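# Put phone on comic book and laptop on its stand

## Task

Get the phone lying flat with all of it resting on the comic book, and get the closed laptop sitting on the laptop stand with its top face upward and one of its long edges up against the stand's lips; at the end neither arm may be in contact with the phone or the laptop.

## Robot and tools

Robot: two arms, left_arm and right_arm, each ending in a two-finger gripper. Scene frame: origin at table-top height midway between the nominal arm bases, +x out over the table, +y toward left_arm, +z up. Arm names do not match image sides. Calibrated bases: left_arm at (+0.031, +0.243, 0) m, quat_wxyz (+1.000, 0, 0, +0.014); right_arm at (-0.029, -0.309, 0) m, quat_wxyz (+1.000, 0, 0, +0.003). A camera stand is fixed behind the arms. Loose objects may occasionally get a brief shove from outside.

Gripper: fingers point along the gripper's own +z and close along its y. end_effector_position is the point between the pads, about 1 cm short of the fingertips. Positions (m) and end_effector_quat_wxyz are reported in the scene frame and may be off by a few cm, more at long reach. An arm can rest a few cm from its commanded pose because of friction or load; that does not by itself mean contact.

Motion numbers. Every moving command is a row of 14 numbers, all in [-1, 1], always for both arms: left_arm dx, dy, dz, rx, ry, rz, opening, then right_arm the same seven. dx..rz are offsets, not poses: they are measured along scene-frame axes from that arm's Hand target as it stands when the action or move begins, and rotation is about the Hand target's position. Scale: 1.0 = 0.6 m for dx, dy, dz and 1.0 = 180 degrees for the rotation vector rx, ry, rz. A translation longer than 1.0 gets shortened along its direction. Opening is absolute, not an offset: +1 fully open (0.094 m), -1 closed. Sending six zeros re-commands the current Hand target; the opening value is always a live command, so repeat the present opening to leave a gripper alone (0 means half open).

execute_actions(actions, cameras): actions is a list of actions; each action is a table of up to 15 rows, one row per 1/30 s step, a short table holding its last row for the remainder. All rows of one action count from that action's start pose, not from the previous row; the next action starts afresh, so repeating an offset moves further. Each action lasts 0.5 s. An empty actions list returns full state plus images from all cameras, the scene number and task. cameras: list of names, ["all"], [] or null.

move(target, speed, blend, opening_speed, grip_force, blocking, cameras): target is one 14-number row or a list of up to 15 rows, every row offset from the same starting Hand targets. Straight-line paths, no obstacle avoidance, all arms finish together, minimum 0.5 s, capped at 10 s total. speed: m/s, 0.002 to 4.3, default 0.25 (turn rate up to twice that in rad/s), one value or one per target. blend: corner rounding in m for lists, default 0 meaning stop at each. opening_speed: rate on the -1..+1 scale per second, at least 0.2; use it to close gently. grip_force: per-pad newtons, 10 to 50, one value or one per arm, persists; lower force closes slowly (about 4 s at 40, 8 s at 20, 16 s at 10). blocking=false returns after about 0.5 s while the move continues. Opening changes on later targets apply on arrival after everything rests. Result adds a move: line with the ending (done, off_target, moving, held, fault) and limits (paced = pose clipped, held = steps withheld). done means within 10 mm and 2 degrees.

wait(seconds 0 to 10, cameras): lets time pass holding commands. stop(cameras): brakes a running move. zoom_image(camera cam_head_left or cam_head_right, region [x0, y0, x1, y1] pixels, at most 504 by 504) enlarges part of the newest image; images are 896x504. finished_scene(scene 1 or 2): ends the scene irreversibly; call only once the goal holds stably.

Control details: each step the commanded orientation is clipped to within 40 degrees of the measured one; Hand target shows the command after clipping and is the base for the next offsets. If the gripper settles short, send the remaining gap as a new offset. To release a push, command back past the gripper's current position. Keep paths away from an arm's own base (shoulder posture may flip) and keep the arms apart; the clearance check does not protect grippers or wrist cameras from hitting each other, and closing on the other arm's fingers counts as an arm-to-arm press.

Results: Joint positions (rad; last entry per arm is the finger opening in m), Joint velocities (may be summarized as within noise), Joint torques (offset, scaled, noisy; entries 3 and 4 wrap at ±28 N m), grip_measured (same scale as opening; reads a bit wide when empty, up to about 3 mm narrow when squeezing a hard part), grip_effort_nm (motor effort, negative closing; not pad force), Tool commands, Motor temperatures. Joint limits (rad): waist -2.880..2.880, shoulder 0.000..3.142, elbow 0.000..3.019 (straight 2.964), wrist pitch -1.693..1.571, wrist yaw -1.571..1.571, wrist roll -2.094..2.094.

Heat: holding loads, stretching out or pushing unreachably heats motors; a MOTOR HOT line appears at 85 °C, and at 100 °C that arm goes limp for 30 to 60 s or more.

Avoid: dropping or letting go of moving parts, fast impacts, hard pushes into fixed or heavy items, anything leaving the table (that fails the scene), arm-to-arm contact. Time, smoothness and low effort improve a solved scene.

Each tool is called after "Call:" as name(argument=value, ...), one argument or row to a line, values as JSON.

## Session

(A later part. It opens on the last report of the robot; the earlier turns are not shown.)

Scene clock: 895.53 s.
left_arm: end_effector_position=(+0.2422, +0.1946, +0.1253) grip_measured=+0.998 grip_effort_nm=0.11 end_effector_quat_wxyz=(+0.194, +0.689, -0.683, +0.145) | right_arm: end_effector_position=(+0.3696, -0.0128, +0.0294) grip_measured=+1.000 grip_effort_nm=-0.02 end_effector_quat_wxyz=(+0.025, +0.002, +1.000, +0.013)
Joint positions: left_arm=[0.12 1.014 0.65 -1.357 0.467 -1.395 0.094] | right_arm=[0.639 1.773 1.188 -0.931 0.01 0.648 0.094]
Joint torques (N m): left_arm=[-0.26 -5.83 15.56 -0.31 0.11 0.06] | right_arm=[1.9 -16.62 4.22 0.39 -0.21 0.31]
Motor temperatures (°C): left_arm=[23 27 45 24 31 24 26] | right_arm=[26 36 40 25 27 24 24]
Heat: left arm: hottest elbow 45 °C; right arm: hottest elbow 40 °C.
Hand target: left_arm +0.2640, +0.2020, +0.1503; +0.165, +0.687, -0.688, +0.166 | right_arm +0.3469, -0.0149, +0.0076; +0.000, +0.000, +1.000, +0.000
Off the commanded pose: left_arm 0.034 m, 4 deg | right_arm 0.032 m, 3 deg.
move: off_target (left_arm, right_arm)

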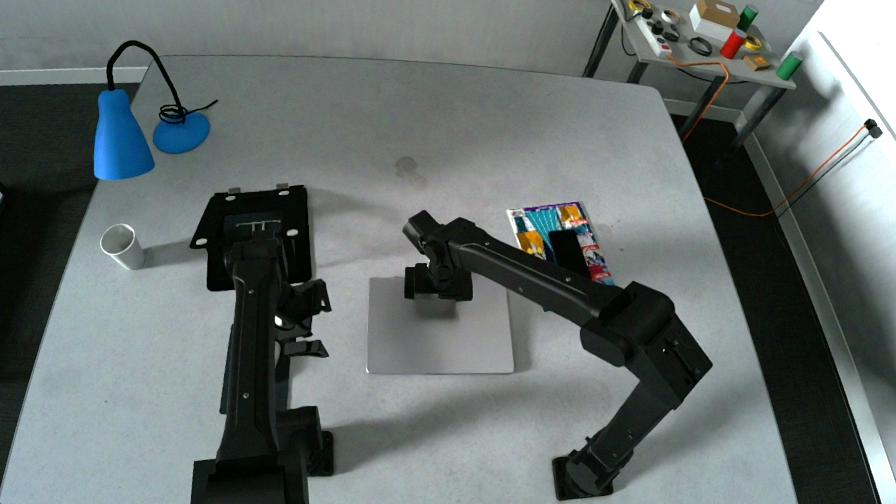

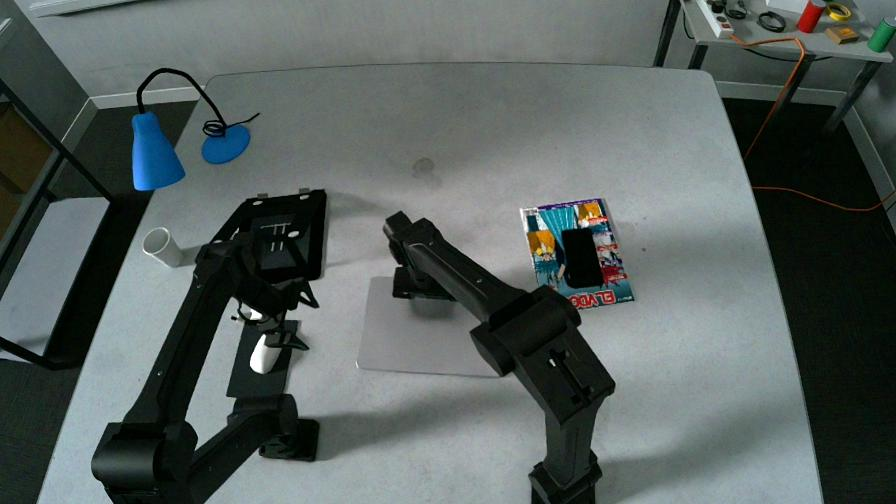

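Call:
move(
  target=[
    [0,0,0,0,0,0,1, 0.02,0,0.2,0,0,0,1],
    [0,0,0,0,0,0,1, -0.1,-0.42,0.3,0,0,0,1],
  ],
  speed=[0.12,0.2],
  blend=[0.04,0],
  cameras=["all"],
)

Call:
zoom_image(
  camera="cam_head_left",
  region=[350, 350, 450, 390],
)

Call:
zoom_image(
  camera="cam_head_left",
  region=[440, 260, 540, 390],
)

Call:
zoom_image(
  camera="cam_head_right",
  region=[340, 260, 520, 390],
)

Scene clock: 908.47 s.
left_arm: end_effector_position=(+0.2422, +0.1946, +0.1253) grip_measured=+0.998 grip_effort_nm=0.11 end_effector_quat_wxyz=(+0.194, +0.689, -0.683, +0.145) | right_arm: end_effector_position=(+0.2939, -0.2629, +0.1897) grip_measured=+1.000 grip_effort_nm=-0.02 end_effector_quat_wxyz=(+0.007, -0.001, +1.000, +0.000)
Joint positions: left_arm=[0.12 1.014 0.65 -1.357 0.467 -1.395 0.094] | right_arm=[0.14 1.198 1.013 -1.372 0.003 0.144 0.094]
Joint torques (N m): left_arm=[0.03 -6.83 15.51 -0.5 0.11 0.1] | right_arm=[-0.15 -10.58 7.21 -0.21 -0.03 0.11]
Heat: left arm: hottest elbow 45 °C; right arm: hottest elbow 39 °C.
Hand target: left_arm +0.2640, +0.2020, +0.1503; +0.165, +0.687, -0.688, +0.166 | right_arm +0.2869, -0.2669, +0.1876; +0.000, +0.000, +1.000, +0.000
Off the commanded pose: left_arm 0.034 m, 4 deg | right_arm 0.008 m, 1 deg.
move: off_target (left_arm)

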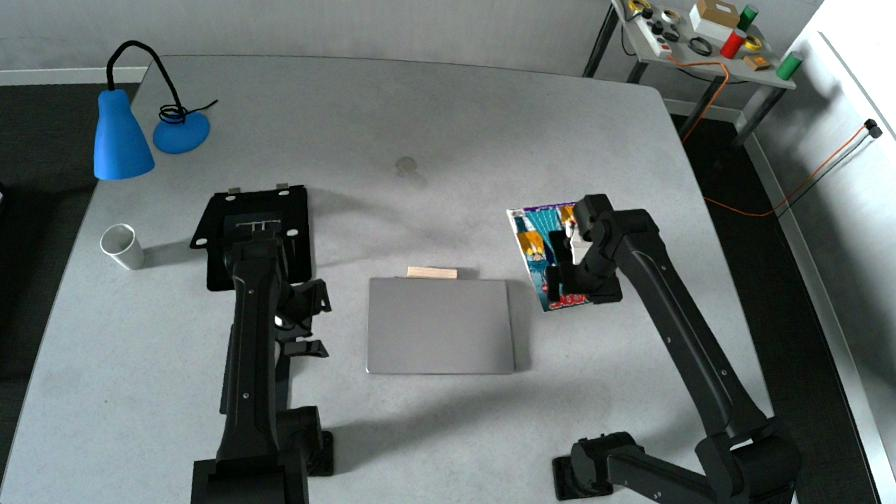

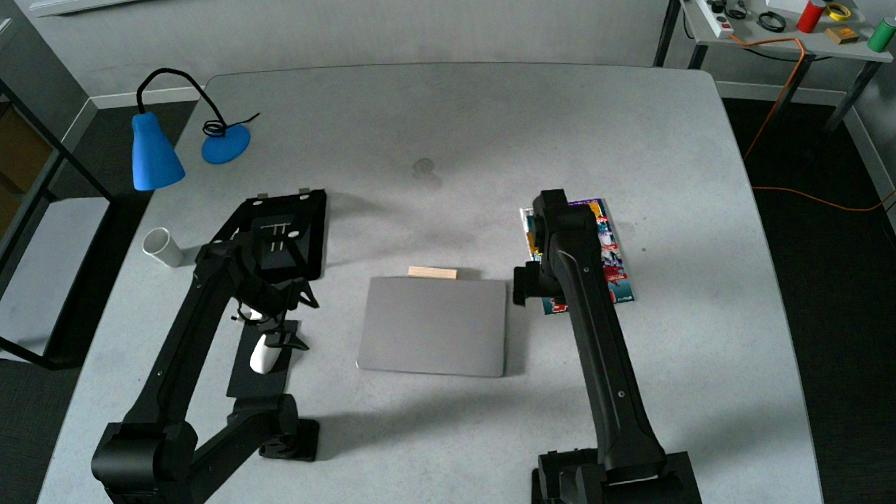

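Scaled by 5.040.

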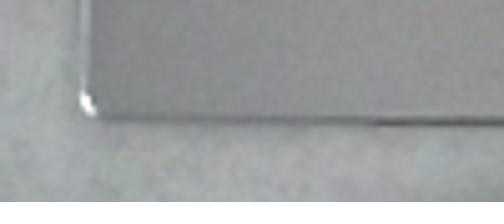

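Scaled by 3.877.

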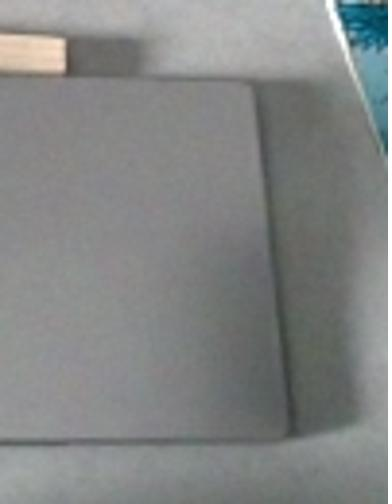

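Scaled by 2.800.

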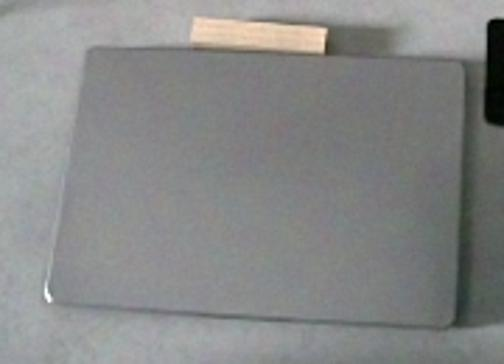

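Call:
zoom_image(
  camera="cam_head_left",
  region=[390, 255, 490, 295],
)

Call:
zoom_image(
  camera="cam_head_right",
  region=[390, 255, 490, 295],
)

Call:
zoom_image(
  camera="cam_head_left",
  region=[190, 180, 340, 310],
)

Scaled by 5.040.

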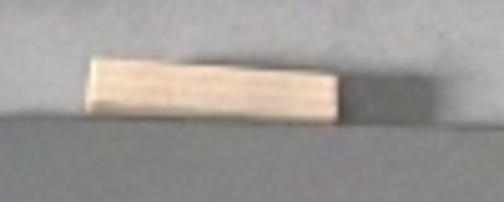

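Scaled by 5.040.

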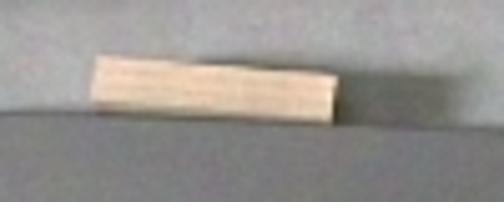

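Scaled by 3.360.

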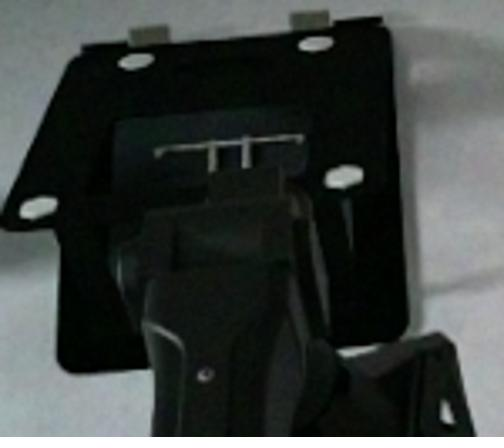

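Call:
execute_actions(
  actions=[],
)

Scene clock: 1048.90 s.
left_arm: end_effector_position=(+0.2422, +0.1946, +0.1253) grip_measured=+0.998 grip_effort_nm=0.11 end_effector_quat_wxyz=(+0.194, +0.689, -0.683, +0.145) | right_arm: end_effector_position=(+0.2939, -0.2629, +0.1897) grip_measured=+1.000 grip_effort_nm=-0.02 end_effector_quat_wxyz=(+0.007, -0.001, +1.000, +0.000)
Joint positions: left_arm=[0.12 1.014 0.65 -1.357 0.467 -1.395 0.094] | right_arm=[0.14 1.198 1.013 -1.372 0.003 0.143 0.094]
Joint velocities: within noise
Joint torques (N m): left_arm=[-0.79 -6.71 15.53 -0.39 0.1 0.12] | right_arm=[-0.09 -10.46 7.2 -0.18 -0.03 0.09]
Motor temperatures (°C): left_arm=[23 26 47 24 29 24 26] | right_arm=[26 34 40 25 25 23 24]
Heat: left arm: hottest elbow 47 °C; right arm: hottest elbow 40 °C.
Hand target: left_arm +0.2640, +0.2020, +0.1503; +0.165, +0.687, -0.688, +0.166 | right_arm +0.2869, -0.2669, +0.1876; +0.000, +0.000, +1.000, +0.000
Tool commands: left_gripper/opening=+1.0 right_gripper/opening=+1.0
Off the commanded pose: left_arm 0.034 m, 4 deg | right_arm 0.008 m, 1 deg.

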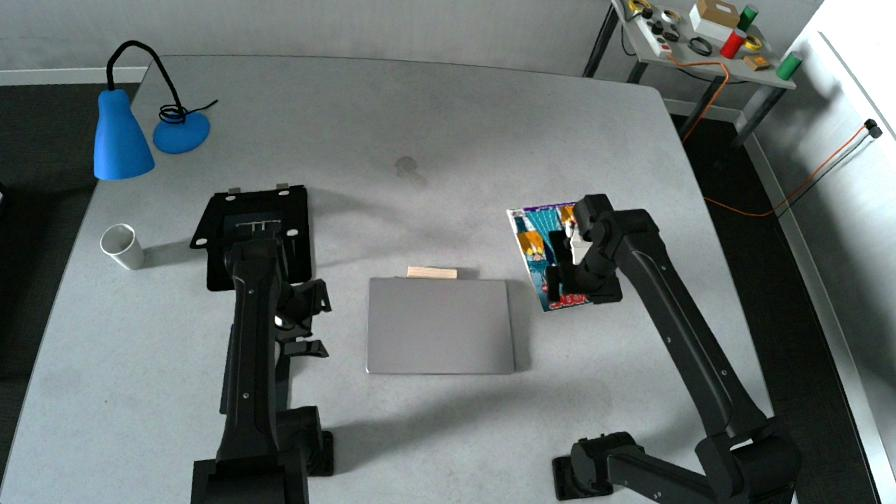

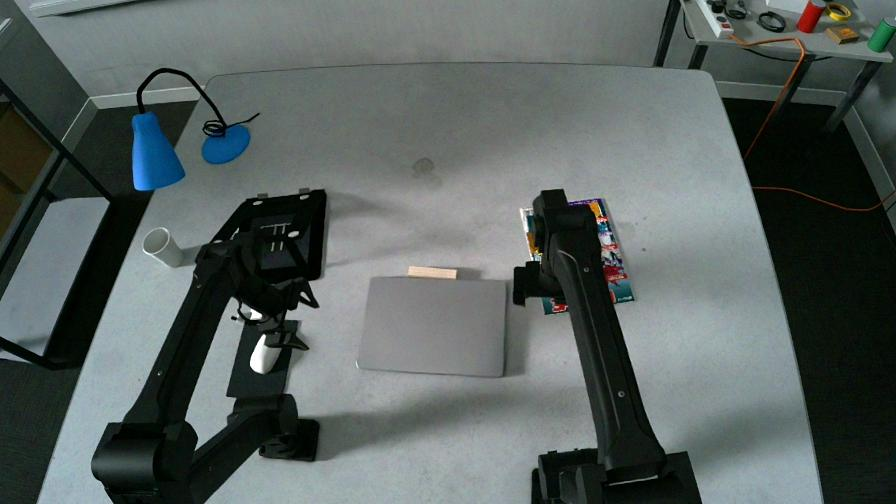

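Call:
zoom_image(
  camera="cam_head_right",
  region=[220, 160, 330, 390],
)

Call:
zoom_image(
  camera="cam_head_left",
  region=[350, 250, 530, 390],
)

Scaled by 2.191.

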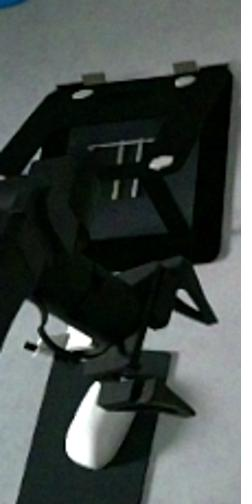

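Scaled by 2.800.

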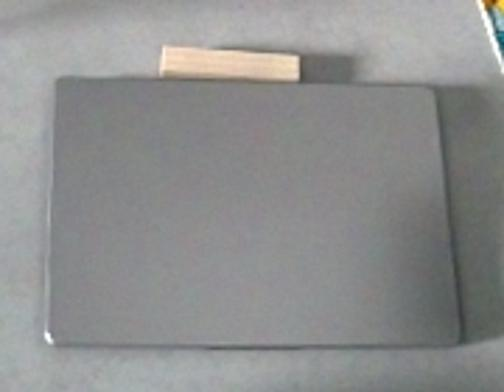

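Call:
move(
  target=[
    [0.3933,0.2883,0.1662,0.1182,-0.1176,-0.4894,1,0,0,0,0,0,0,1],
    [0.785,0.2883,0.0,0.1182,-0.1176,-0.4894,1,0,0,0,0,0,0,1],
  ],
  blend=[0.04,0],
  speed=0.3,
  cameras=["all"],
)

Scene clock: 1072.53 s.
left_arm: end_effector_position=(+0.7204, +0.3786, +0.1327) grip_measured=+0.999 grip_effort_nm=0.10 end_effector_quat_wxyz=(-0.020, +0.000, +1.000, -0.004) | right_arm: end_effector_position=(+0.2939, -0.2629, +0.1897) grip_measured=+1.000 grip_effort_nm=-0.02 end_effector_quat_wxyz=(+0.007, -0.001, +1.000, +0.000)
Joint positions: left_arm=[0.166 2.33 2.388 -1.67 -0.001 0.195 0.094] | right_arm=[0.14 1.198 1.013 -1.372 0.003 0.143 0.094]
Joint torques (N m): left_arm=[-2.02 -24.76 16.9 -0.05 0.07 -0.07] | right_arm=[-0.15 -10.52 7.24 -0.17 -0.04 0.09]
Heat: left arm: hottest elbow 46 °C; right arm: hottest elbow 40 °C.
Hand target: left_arm +0.7350, +0.3750, +0.1503; +0.000, +0.000, +1.000, +0.000 | right_arm +0.2869, -0.2669, +0.1876; +0.000, +0.000, +1.000, +0.000
Off the commanded pose: left_arm 0.023 m, 2 deg | right_arm 0.008 m, 1 deg.
joint sent to its limit (left arm) — joint 4 (wrist pitch), lower limit. The joint targets still meet the commanded pose.
move: off_target (left_arm)

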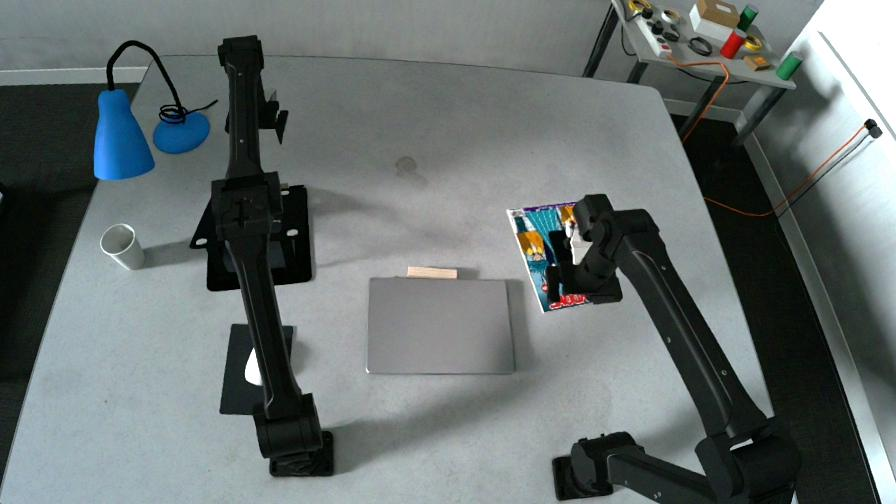

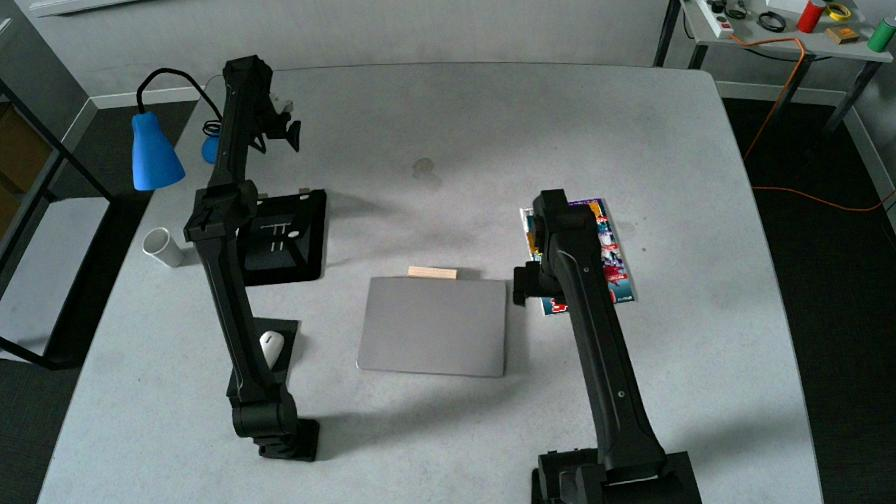

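Call:
move(
  target=[0,0,-0.19,0,0,0,1,0,0,0,0,0,0,1],
  speed=0.15,
  cameras=["all"],
)

Scene clock: 1077.50 s.
left_arm: end_effector_position=(+0.7328, +0.3810, +0.0421) grip_measured=+0.999 grip_effort_nm=0.10 end_effector_quat_wxyz=(-0.001, +0.000, +1.000, +0.000) | right_arm: end_effector_position=(+0.2939, -0.2629, +0.1897) grip_measured=+1.000 grip_effort_nm=-0.02 end_effector_quat_wxyz=(+0.007, -0.001, +1.000, +0.000)
Joint positions: left_arm=[0.166 2.36 2.206 -1.418 -0.001 0.195 0.094] | right_arm=[0.14 1.198 1.013 -1.372 0.003 0.143 0.094]
Joint torques (N m): left_arm=[-1.9 -25.88 9.65 0.76 0.01 -0.07] | right_arm=[-0.21 -10.46 7.24 -0.18 -0.03 0.08]
Heat: left arm: hottest elbow 46 °C; right arm: hottest elbow 40 °C.
Hand target: left_arm +0.7349, +0.3750, +0.0362; +0.000, +0.000, +1.000, +0.000 | right_arm +0.2869, -0.2669, +0.1876; +0.000, +0.000, +1.000, +0.000
Off the commanded pose: left_arm 0.009 m, 0 deg | right_arm 0.008 m, 1 deg.
move: done

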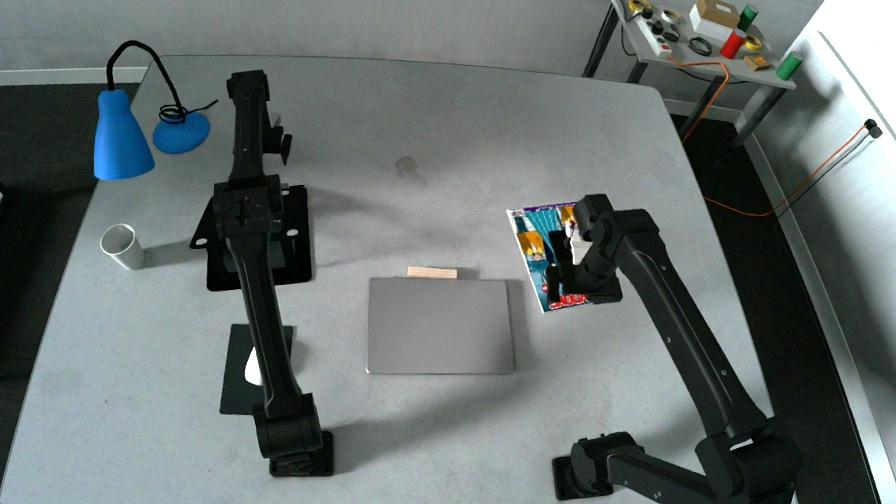

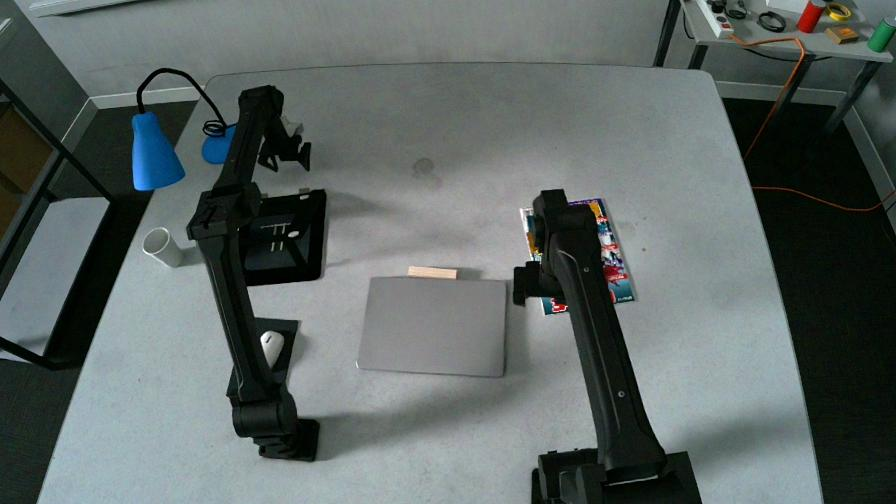

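Call:
move(
  target=[
    [0,-0.01,-0.02,0,0,0,1,0,0,0,0,0,0,1],
    [-0.1,-0.01,-0.02,0,0,0,1,0,0,0,0,0,0,1],
  ],
  speed=0.08,
  blend=[0.005,0],
  cameras=["all"],
)

Scene clock: 1082.33 s.
left_arm: end_effector_position=(+0.6822, +0.3668, +0.0169) grip_measured=+0.999 grip_effort_nm=0.10 end_effector_quat_wxyz=(+0.001, +0.001, +1.000, +0.000) | right_arm: end_effector_position=(+0.2939, -0.2629, +0.1897) grip_measured=+1.000 grip_effort_nm=-0.02 end_effector_quat_wxyz=(+0.007, -0.001, +1.000, +0.000)
Joint positions: left_arm=[0.16 2.213 1.871 -1.227 0 0.19 0.094] | right_arm=[0.14 1.198 1.013 -1.372 0.003 0.143 0.094]
Joint torques (N m): left_arm=[-1.2 -26.29 7.97 0.12 -0.04 0.01] | right_arm=[-0.15 -10.52 7.23 -0.18 -0.03 0.09]
Heat: left arm: hottest elbow 45 °C; right arm: hottest elbow 40 °C.
Hand target: left_arm +0.6749, +0.3690, +0.0242; +0.000, +0.000, +1.000, +0.000 | right_arm +0.2869, -0.2669, +0.1876; +0.000, +0.000, +1.000, +0.000
Off the commanded pose: left_arm 0.010 m, 0 deg | right_arm 0.008 m, 1 deg.
move: done

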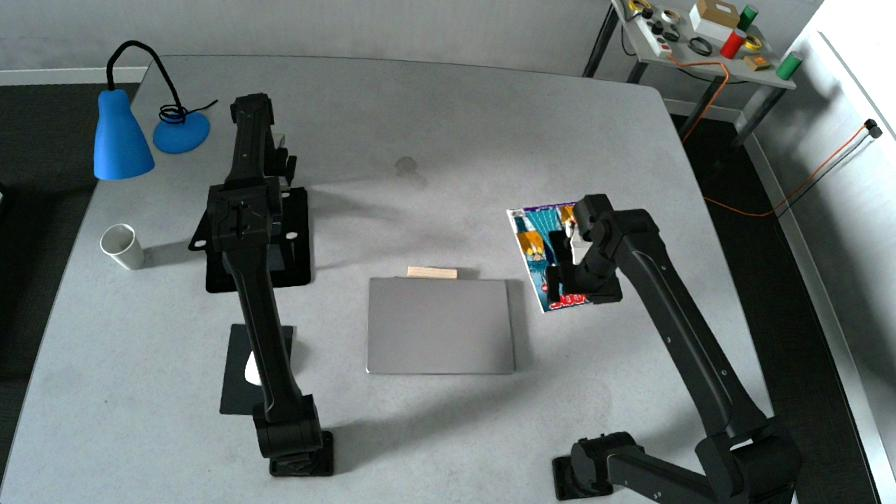

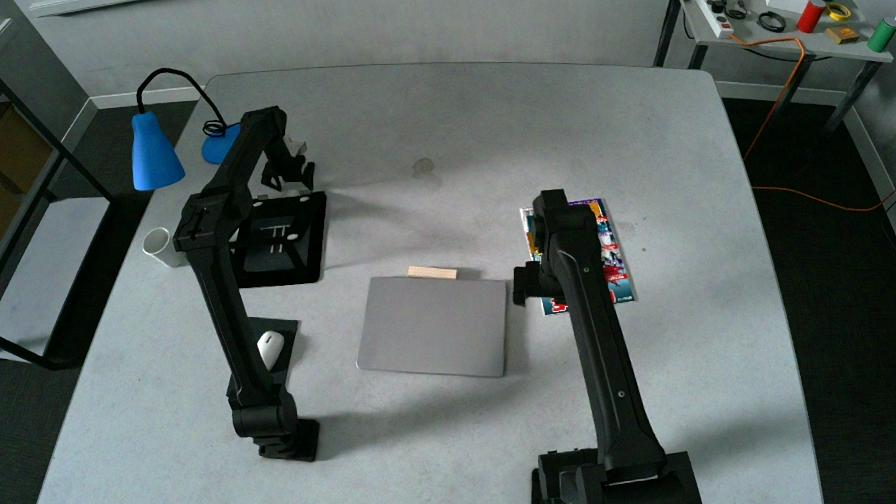

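Call:
move(
  target=[-0.12,0.01,0.01,0,0,0,1,0,0,0,0,0,0,1],
  speed=0.08,
  cameras=["all"],
)

Scene clock: 1086.37 s.
left_arm: end_effector_position=(+0.6087, +0.3623, +0.0161) grip_measured=+0.999 grip_effort_nm=0.10 end_effector_quat_wxyz=(-0.009, +0.001, +1.000, -0.003) | right_arm: end_effector_position=(+0.2939, -0.2629, +0.1897) grip_measured=+1.000 grip_effort_nm=-0.02 end_effector_quat_wxyz=(+0.007, -0.001, +1.000, +0.000)
Joint positions: left_arm=[0.177 2.042 1.572 -1.12 0.002 0.208 0.094] | right_arm=[0.14 1.198 1.013 -1.372 0.003 0.143 0.094]
Joint torques (N m): left_arm=[-0.03 -25 7.72 0.18 -0.1 0.18] | right_arm=[-0.15 -10.64 7.24 -0.18 -0.03 0.09]
Heat: left arm: hottest elbow 44 °C; right arm: hottest elbow 40 °C.
Hand target: left_arm +0.6030, +0.3750, +0.0302; +0.000, +0.000, +1.000, +0.000 | right_arm +0.2869, -0.2669, +0.1876; +0.000, +0.000, +1.000, +0.000
Off the commanded pose: left_arm 0.020 m, 1 deg | right_arm 0.008 m, 1 deg.
move: off_target (left_arm)

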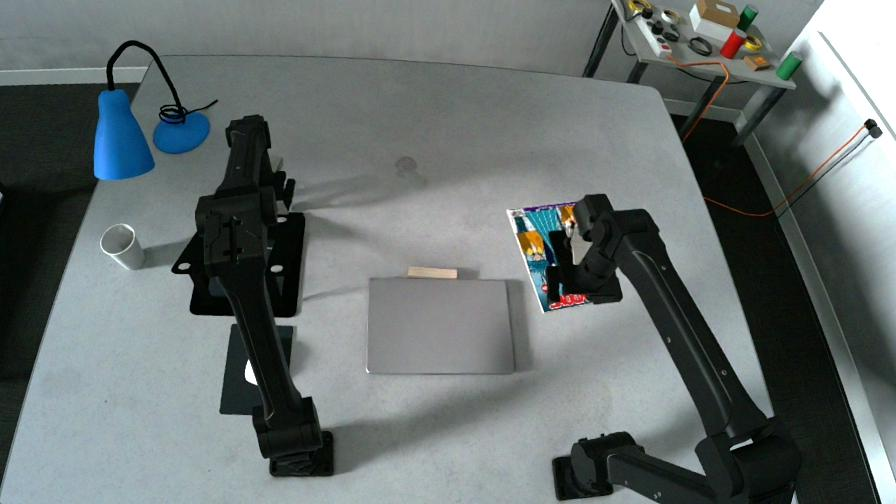

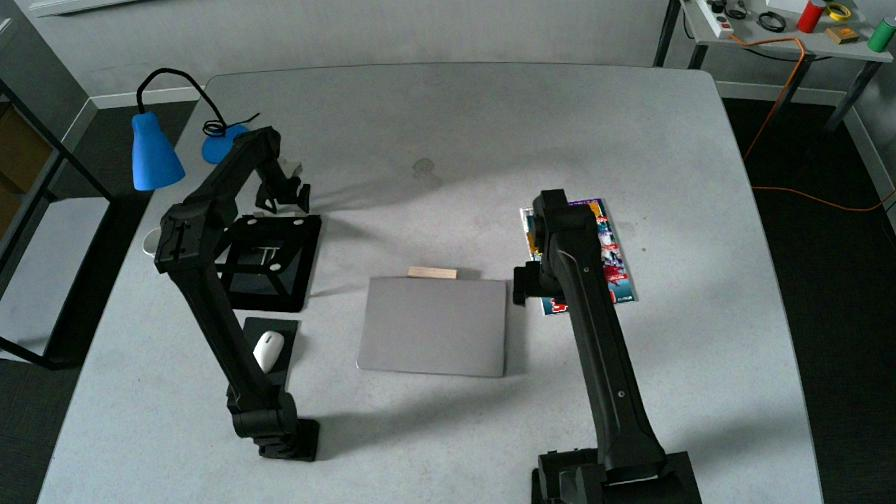

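Call:
move(
  target=[
    [0.0417,0,0.008,0,0,0,-1,0,0,0,0,0,0,-1],
    [-0.038,-0.025,0.283,0,0,0,-1,0,0,0,0,0,0,-1],
    [-0.505,-0.208,0.283,-0.1668,-0.0434,0.4719,-1,-0.0648,0.0448,-0.0627,-0.044,-0.1693,0.5061,-1],
    [-0.5917,-0.25,0.033,-0.1668,-0.0434,0.4719,-1,-0.0648,0.0532,-0.2293,-0.044,-0.1693,0.5061,-1],
  ],
  blend=[0.01,0.04,0.04,0],
  speed=0.25,
  cameras=["all"],
)

Scene clock: 1170.97 s.
left_arm: end_effector_position=(+0.2482, +0.2279, +0.0546) grip_measured=-0.981 grip_effort_nm=-0.99 end_effector_quat_wxyz=(-0.064, +0.668, -0.703, +0.236) | right_arm: end_effector_position=(+0.2499, -0.2348, +0.0570) grip_measured=-0.991 grip_effort_nm=-0.49 end_effector_quat_wxyz=(-0.240, +0.703, -0.667, +0.064)
Joint positions: left_arm=[0.163 0.674 0.289 -0.807 0.325 -1.392 0.001] | right_arm=[0.143 0.932 0.383 -0.554 -0.191 -1.43 0]
Joint torques (N m): left_arm=[-2.61 -0.67 9.47 1.44 0.01 -0.02] | right_arm=[0.62 -3.25 6.99 1.24 -0.11 0.16]
Motor temperatures (°C): left_arm=[23 33 38 23 28 24 27] | right_arm=[26 34 39 25 24 23 25]
Heat: left arm: hottest elbow 38 °C; right arm: hottest elbow 39 °C.
Hand target: left_arm +0.2478, +0.2249, +0.0500; -0.061, +0.667, -0.705, +0.235 | right_arm +0.2479, -0.2351, +0.0500; -0.236, +0.704, -0.667, +0.061
Off the commanded pose: left_arm 0.005 m, 0 deg | right_arm 0.007 m, 1 deg.
move: done; blend cut to 0 m at target 1

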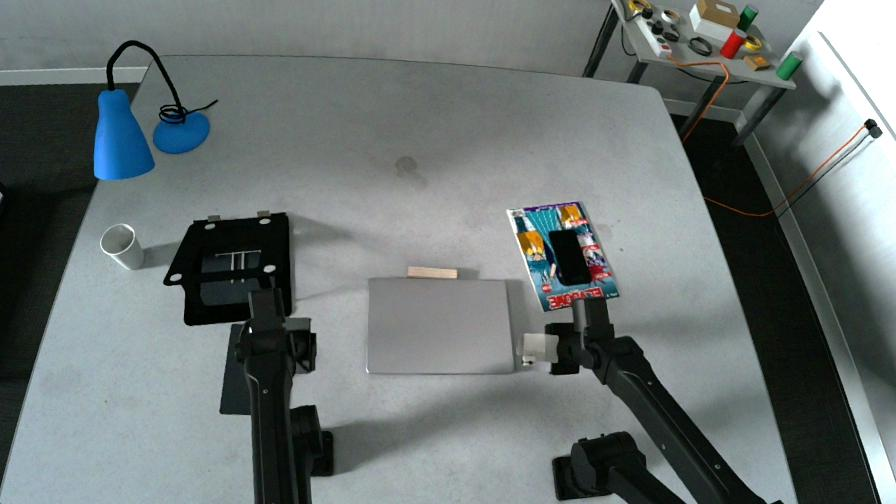

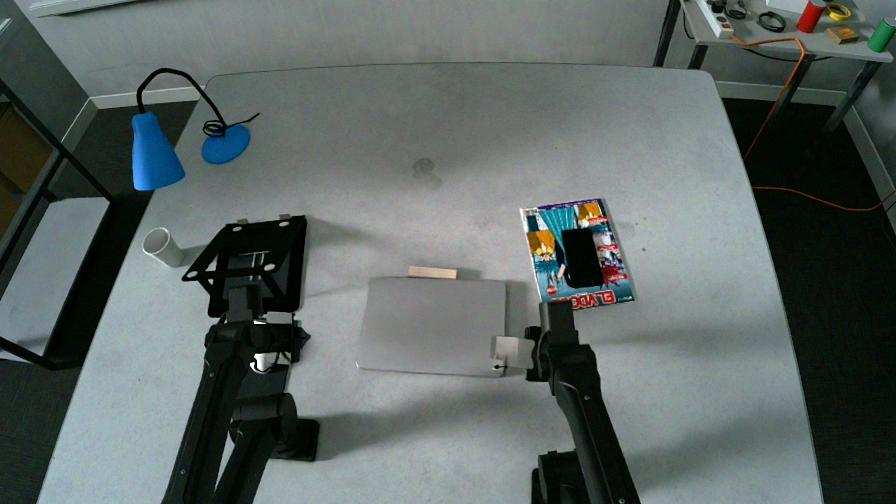

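Call:
zoom_image(
  camera="cam_head_left",
  region=[160, 200, 380, 420],
)

Call:
zoom_image(
  camera="cam_head_right",
  region=[170, 200, 390, 420],
)

Scaled by 2.291.

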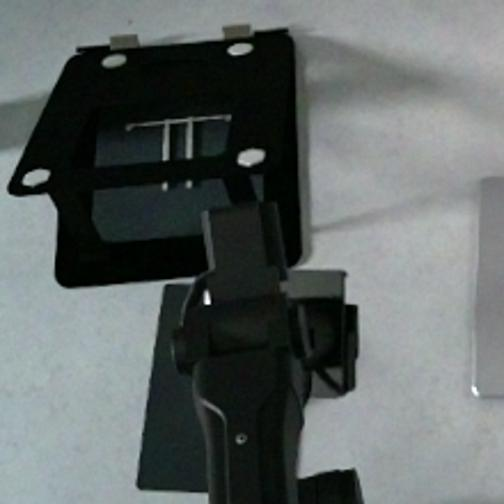

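Scaled by 2.291.

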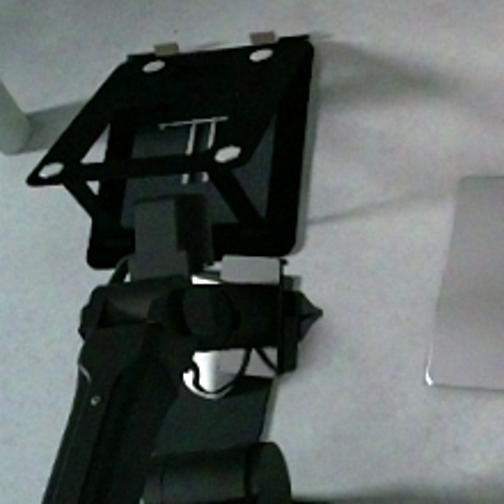

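Call:
move(
  target=[
    [0.0203,0.0585,0.25,0,0,0,-1,0,0,0,0,0,0,-1],
    [0.2537,0.4585,0.3167,0,0,0,-1,0,0,0,0,0,0,-1],
    [0.312,0.5668,0.1167,0,0,0,-1,0,0,0,0,0,0,-1],
    [0.312,0.5668,0.0,0,0,0,-1,0,0,0,0,0,0,-1],
  ],
  blend=[0.04,0.04,0.02,0],
  speed=0.25,
  cameras=["all"],
)

Scene clock: 1206.37 s.
left_arm: end_effector_position=(+0.4372, +0.5582, +0.0509) grip_measured=-0.981 grip_effort_nm=-0.98 end_effector_quat_wxyz=(-0.054, +0.666, -0.705, +0.237) | right_arm: end_effector_position=(+0.2500, -0.2348, +0.0570) grip_measured=-0.991 grip_effort_nm=-0.50 end_effector_quat_wxyz=(-0.240, +0.703, -0.666, +0.064)
Joint positions: left_arm=[0.79 1.784 1.208 -0.909 0.485 -0.716 0.001] | right_arm=[0.143 0.932 0.383 -0.553 -0.191 -1.43 0]
Joint torques (N m): left_arm=[-1.03 -17.85 8.91 0.92 0.14 0.13] | right_arm=[0.56 -3.25 7.01 1.35 -0.11 0.16]
Heat: left arm: hottest elbow 38 °C; right arm: hottest elbow 38 °C.
Hand target: left_arm +0.4351, +0.5649, +0.0501; -0.061, +0.667, -0.705, +0.235 | right_arm +0.2480, -0.2351, +0.0500; -0.236, +0.704, -0.667, +0.061
Off the commanded pose: left_arm 0.007 m, 1 deg | right_arm 0.007 m, 1 deg.
move: done

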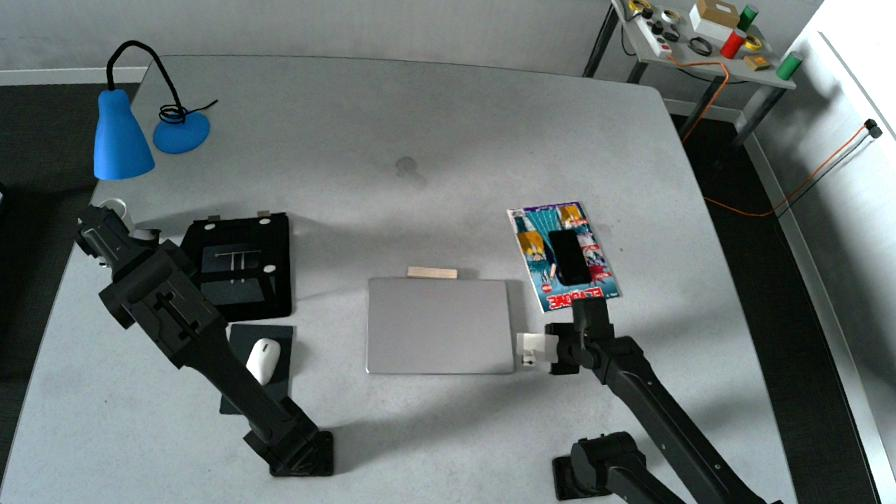

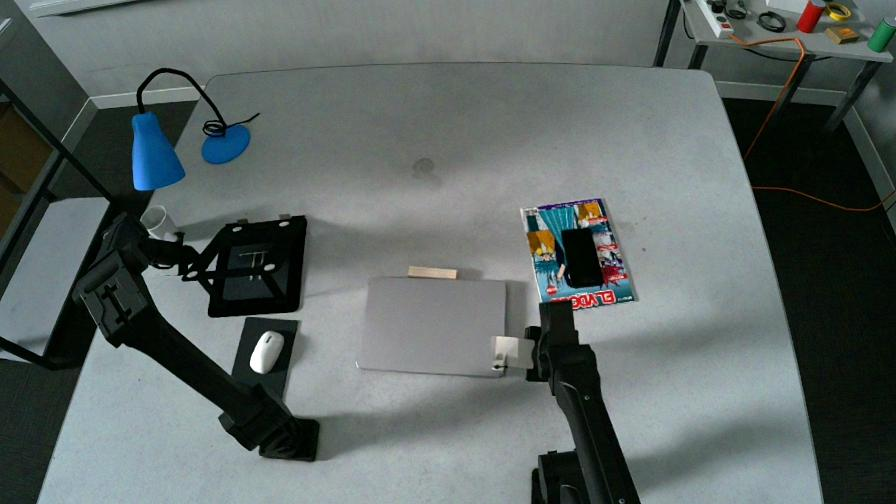

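Call:
move(
  target=[0,-0.225,0.0,0,0,0,-1,0,0,0,0,0,0,-1],
  speed=0.1,
  cameras=["all"],
)

Scene clock: 1210.90 s.
left_arm: end_effector_position=(+0.4307, +0.4406, +0.0433) grip_measured=-0.981 grip_effort_nm=-0.98 end_effector_quat_wxyz=(-0.054, +0.675, -0.698, +0.232) | right_arm: end_effector_position=(+0.2500, -0.2348, +0.0570) grip_measured=-0.991 grip_effort_nm=-0.50 end_effector_quat_wxyz=(-0.240, +0.703, -0.666, +0.064)
Joint positions: left_arm=[0.601 1.593 0.923 -0.716 0.446 -0.95 0.001] | right_arm=[0.143 0.932 0.383 -0.553 -0.191 -1.43 0]
Joint torques (N m): left_arm=[-2.96 -15.79 7.43 1.01 0.3 -0.05] | right_arm=[0.62 -3.19 7.04 1.33 -0.11 0.16]
Heat: left arm: hottest elbow 38 °C; right arm: hottest elbow 38 °C.
Hand target: left_arm +0.4351, +0.4299, +0.0501; -0.061, +0.667, -0.705, +0.235 | right_arm +0.2480, -0.2351, +0.0500; -0.236, +0.704, -0.667, +0.061
Off the commanded pose: left_arm 0.013 m, 2 deg | right_arm 0.007 m, 1 deg.
move: off_target (left_arm)

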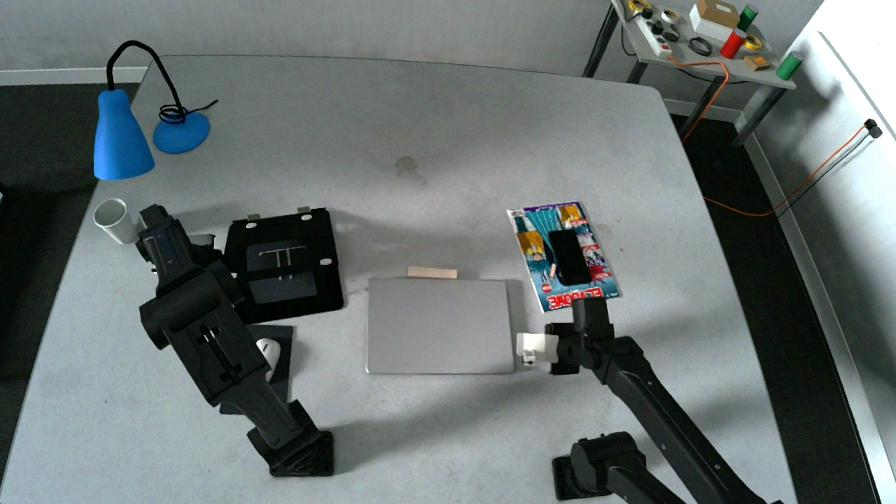

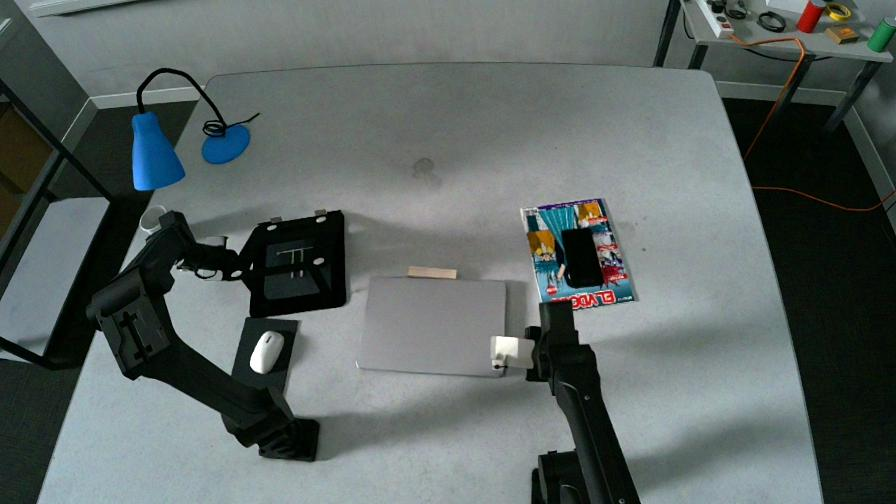

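Call:
move(
  target=[
    [0.0,0.075,0.01,0,0,0,-1,0,0,0,0,0,0,-1],
    [0.1667,0.0917,0.01,0,0,0,-1,0,0,0,0,0,0,-1],
    [0.1667,-0.05,0.0,0,0,0,-1,0,0,0,0,0,0,-1],
  ],
  speed=0.12,
  blend=[0.015,0.015,0],
  cameras=["all"],
)

Scene clock: 1225.67 s.
left_arm: end_effector_position=(+0.5332, +0.4124, +0.0419) grip_measured=-0.981 grip_effort_nm=-0.98 end_effector_quat_wxyz=(-0.056, +0.674, -0.700, +0.230) | right_arm: end_effector_position=(+0.2500, -0.2348, +0.0570) grip_measured=-0.991 grip_effort_nm=-0.50 end_effector_quat_wxyz=(-0.240, +0.703, -0.666, +0.064)
Joint positions: left_arm=[0.427 1.747 1.122 -0.681 0.403 -1.131 0.001] | right_arm=[0.143 0.932 0.383 -0.553 -0.191 -1.43 0]
Joint torques (N m): left_arm=[-2.78 -18.32 7.76 1.11 0.31 -0.04] | right_arm=[0.62 -3.19 7.01 1.35 -0.1 0.16]
Heat: left arm: hottest elbow 37 °C; right arm: hottest elbow 37 °C.
Hand target: left_arm +0.5351, +0.4000, +0.0501; -0.061, +0.666, -0.705, +0.235 | right_arm +0.2480, -0.2351, +0.0500; -0.236, +0.704, -0.667, +0.061
Off the commanded pose: left_arm 0.015 m, 1 deg | right_arm 0.007 m, 1 deg.
move: off_target (left_arm)

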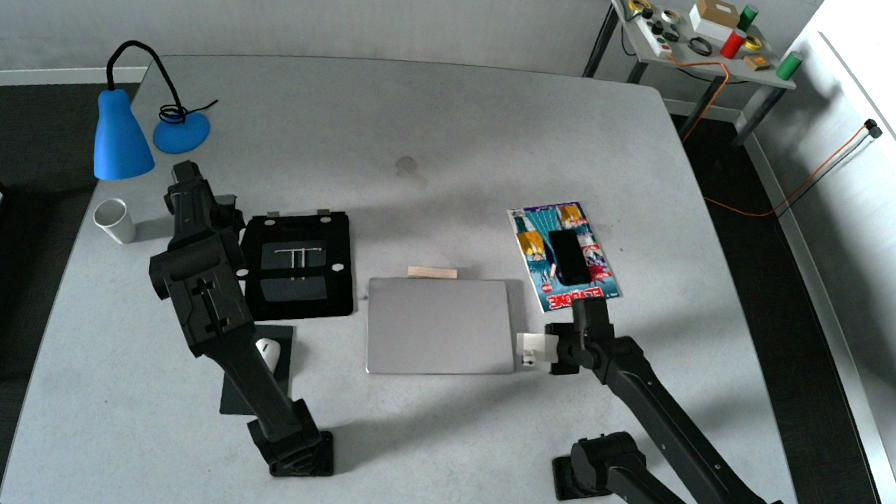

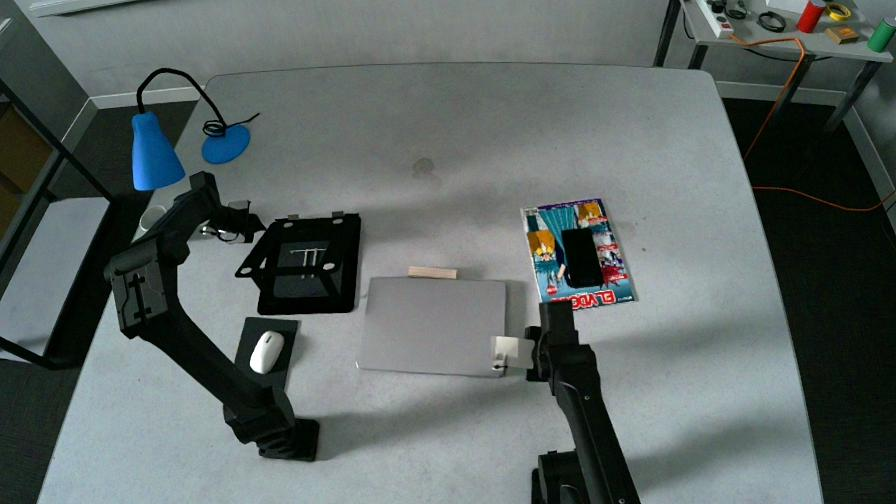

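Call:
move(
  target=[
    [0.0,0.05,0.01,0,0,0,-1,0,0,0,0,0,0,-1],
    [-0.05,0.06,0.283,0,0,0,-1,0,0,0,0,0,0,-1],
    [-0.4,-0.267,0.26,0,0,0,-1,0,0,0,0,0,0,-1],
    [-0.4785,-0.3333,-0.02,0,0,0,-1,0,0.0183,-0.03,0,0,0,-1],
  ],
  speed=0.25,
  blend=[0.015,0.04,0.04,0],
  cameras=["all"],
)

Call:
zoom_image(
  camera="cam_head_left",
  region=[250, 200, 470, 420],
)

Call:
zoom_image(
  camera="cam_head_right",
  region=[240, 200, 460, 420],
)

Call:
zoom_image(
  camera="cam_head_right",
  region=[440, 260, 590, 410],
)

Scene clock: 1247.57 s.
left_arm: end_effector_position=(+0.2490, +0.2029, +0.0430) grip_measured=-0.981 grip_effort_nm=-0.98 end_effector_quat_wxyz=(-0.064, +0.668, -0.703, +0.236) | right_arm: end_effector_position=(+0.2525, -0.2268, +0.0401) grip_measured=-0.991 grip_effort_nm=-0.49 end_effector_quat_wxyz=(-0.241, +0.702, -0.667, +0.066)
Joint positions: left_arm=[-0.005 0.677 0.253 -0.721 0.26 -1.553 0.001] | right_arm=[0.182 0.991 0.356 -0.458 -0.169 -1.394 0]
Joint torques (N m): left_arm=[-2.61 -0.21 9.47 1.63 -0.02 -0.03] | right_arm=[1.38 -3.6 6.45 1.36 -0.06 0.25]
Heat: left arm: hottest elbow 38 °C; right arm: hottest elbow 37 °C.
Hand target: left_arm +0.2481, +0.1999, +0.0382; -0.061, +0.667, -0.705, +0.235 | right_arm +0.2480, -0.2241, +0.0320; -0.236, +0.704, -0.667, +0.061
Off the commanded pose: left_arm 0.006 m, 0 deg | right_arm 0.010 m, 1 deg.
move: done

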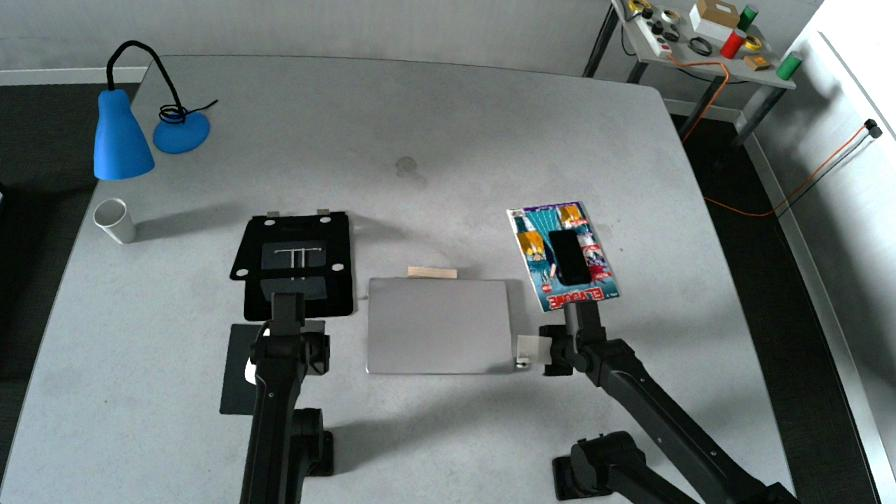

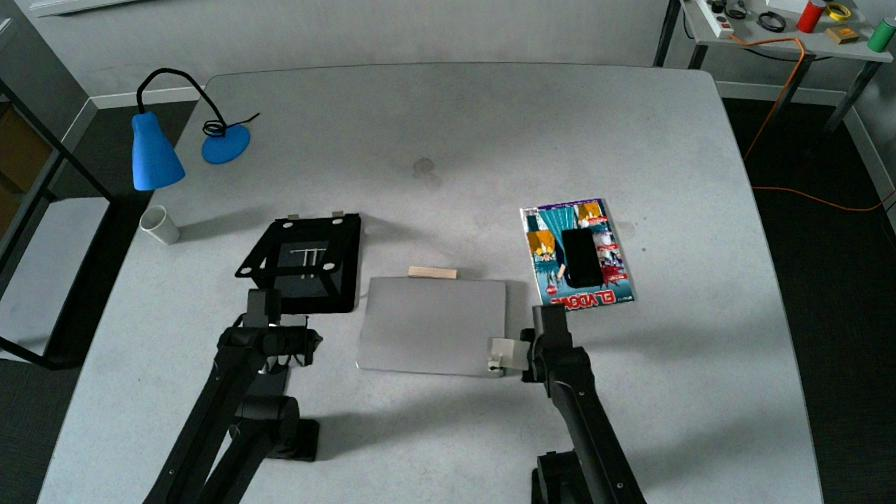

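Scaled by 2.291.

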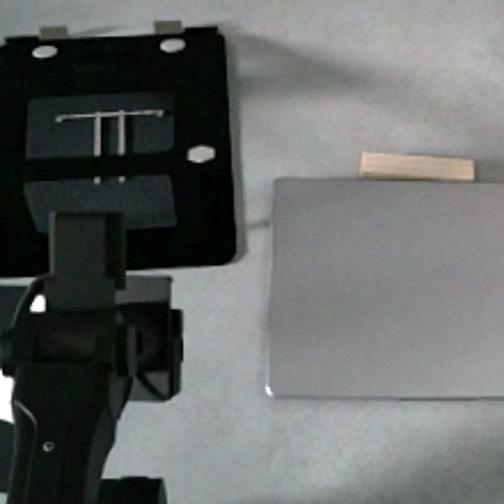

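Scaled by 2.291.

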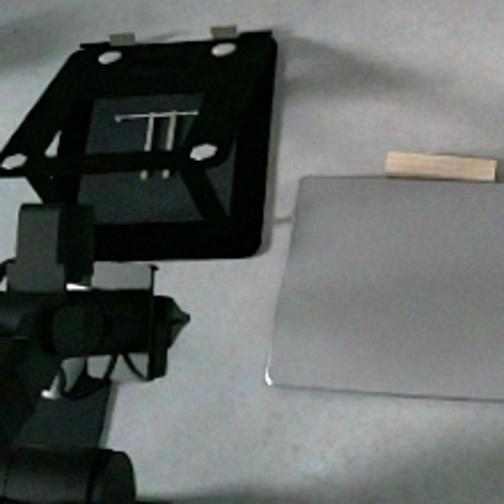

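Scaled by 3.360.

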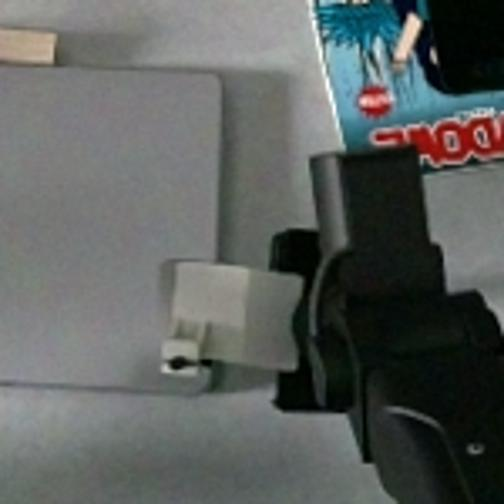

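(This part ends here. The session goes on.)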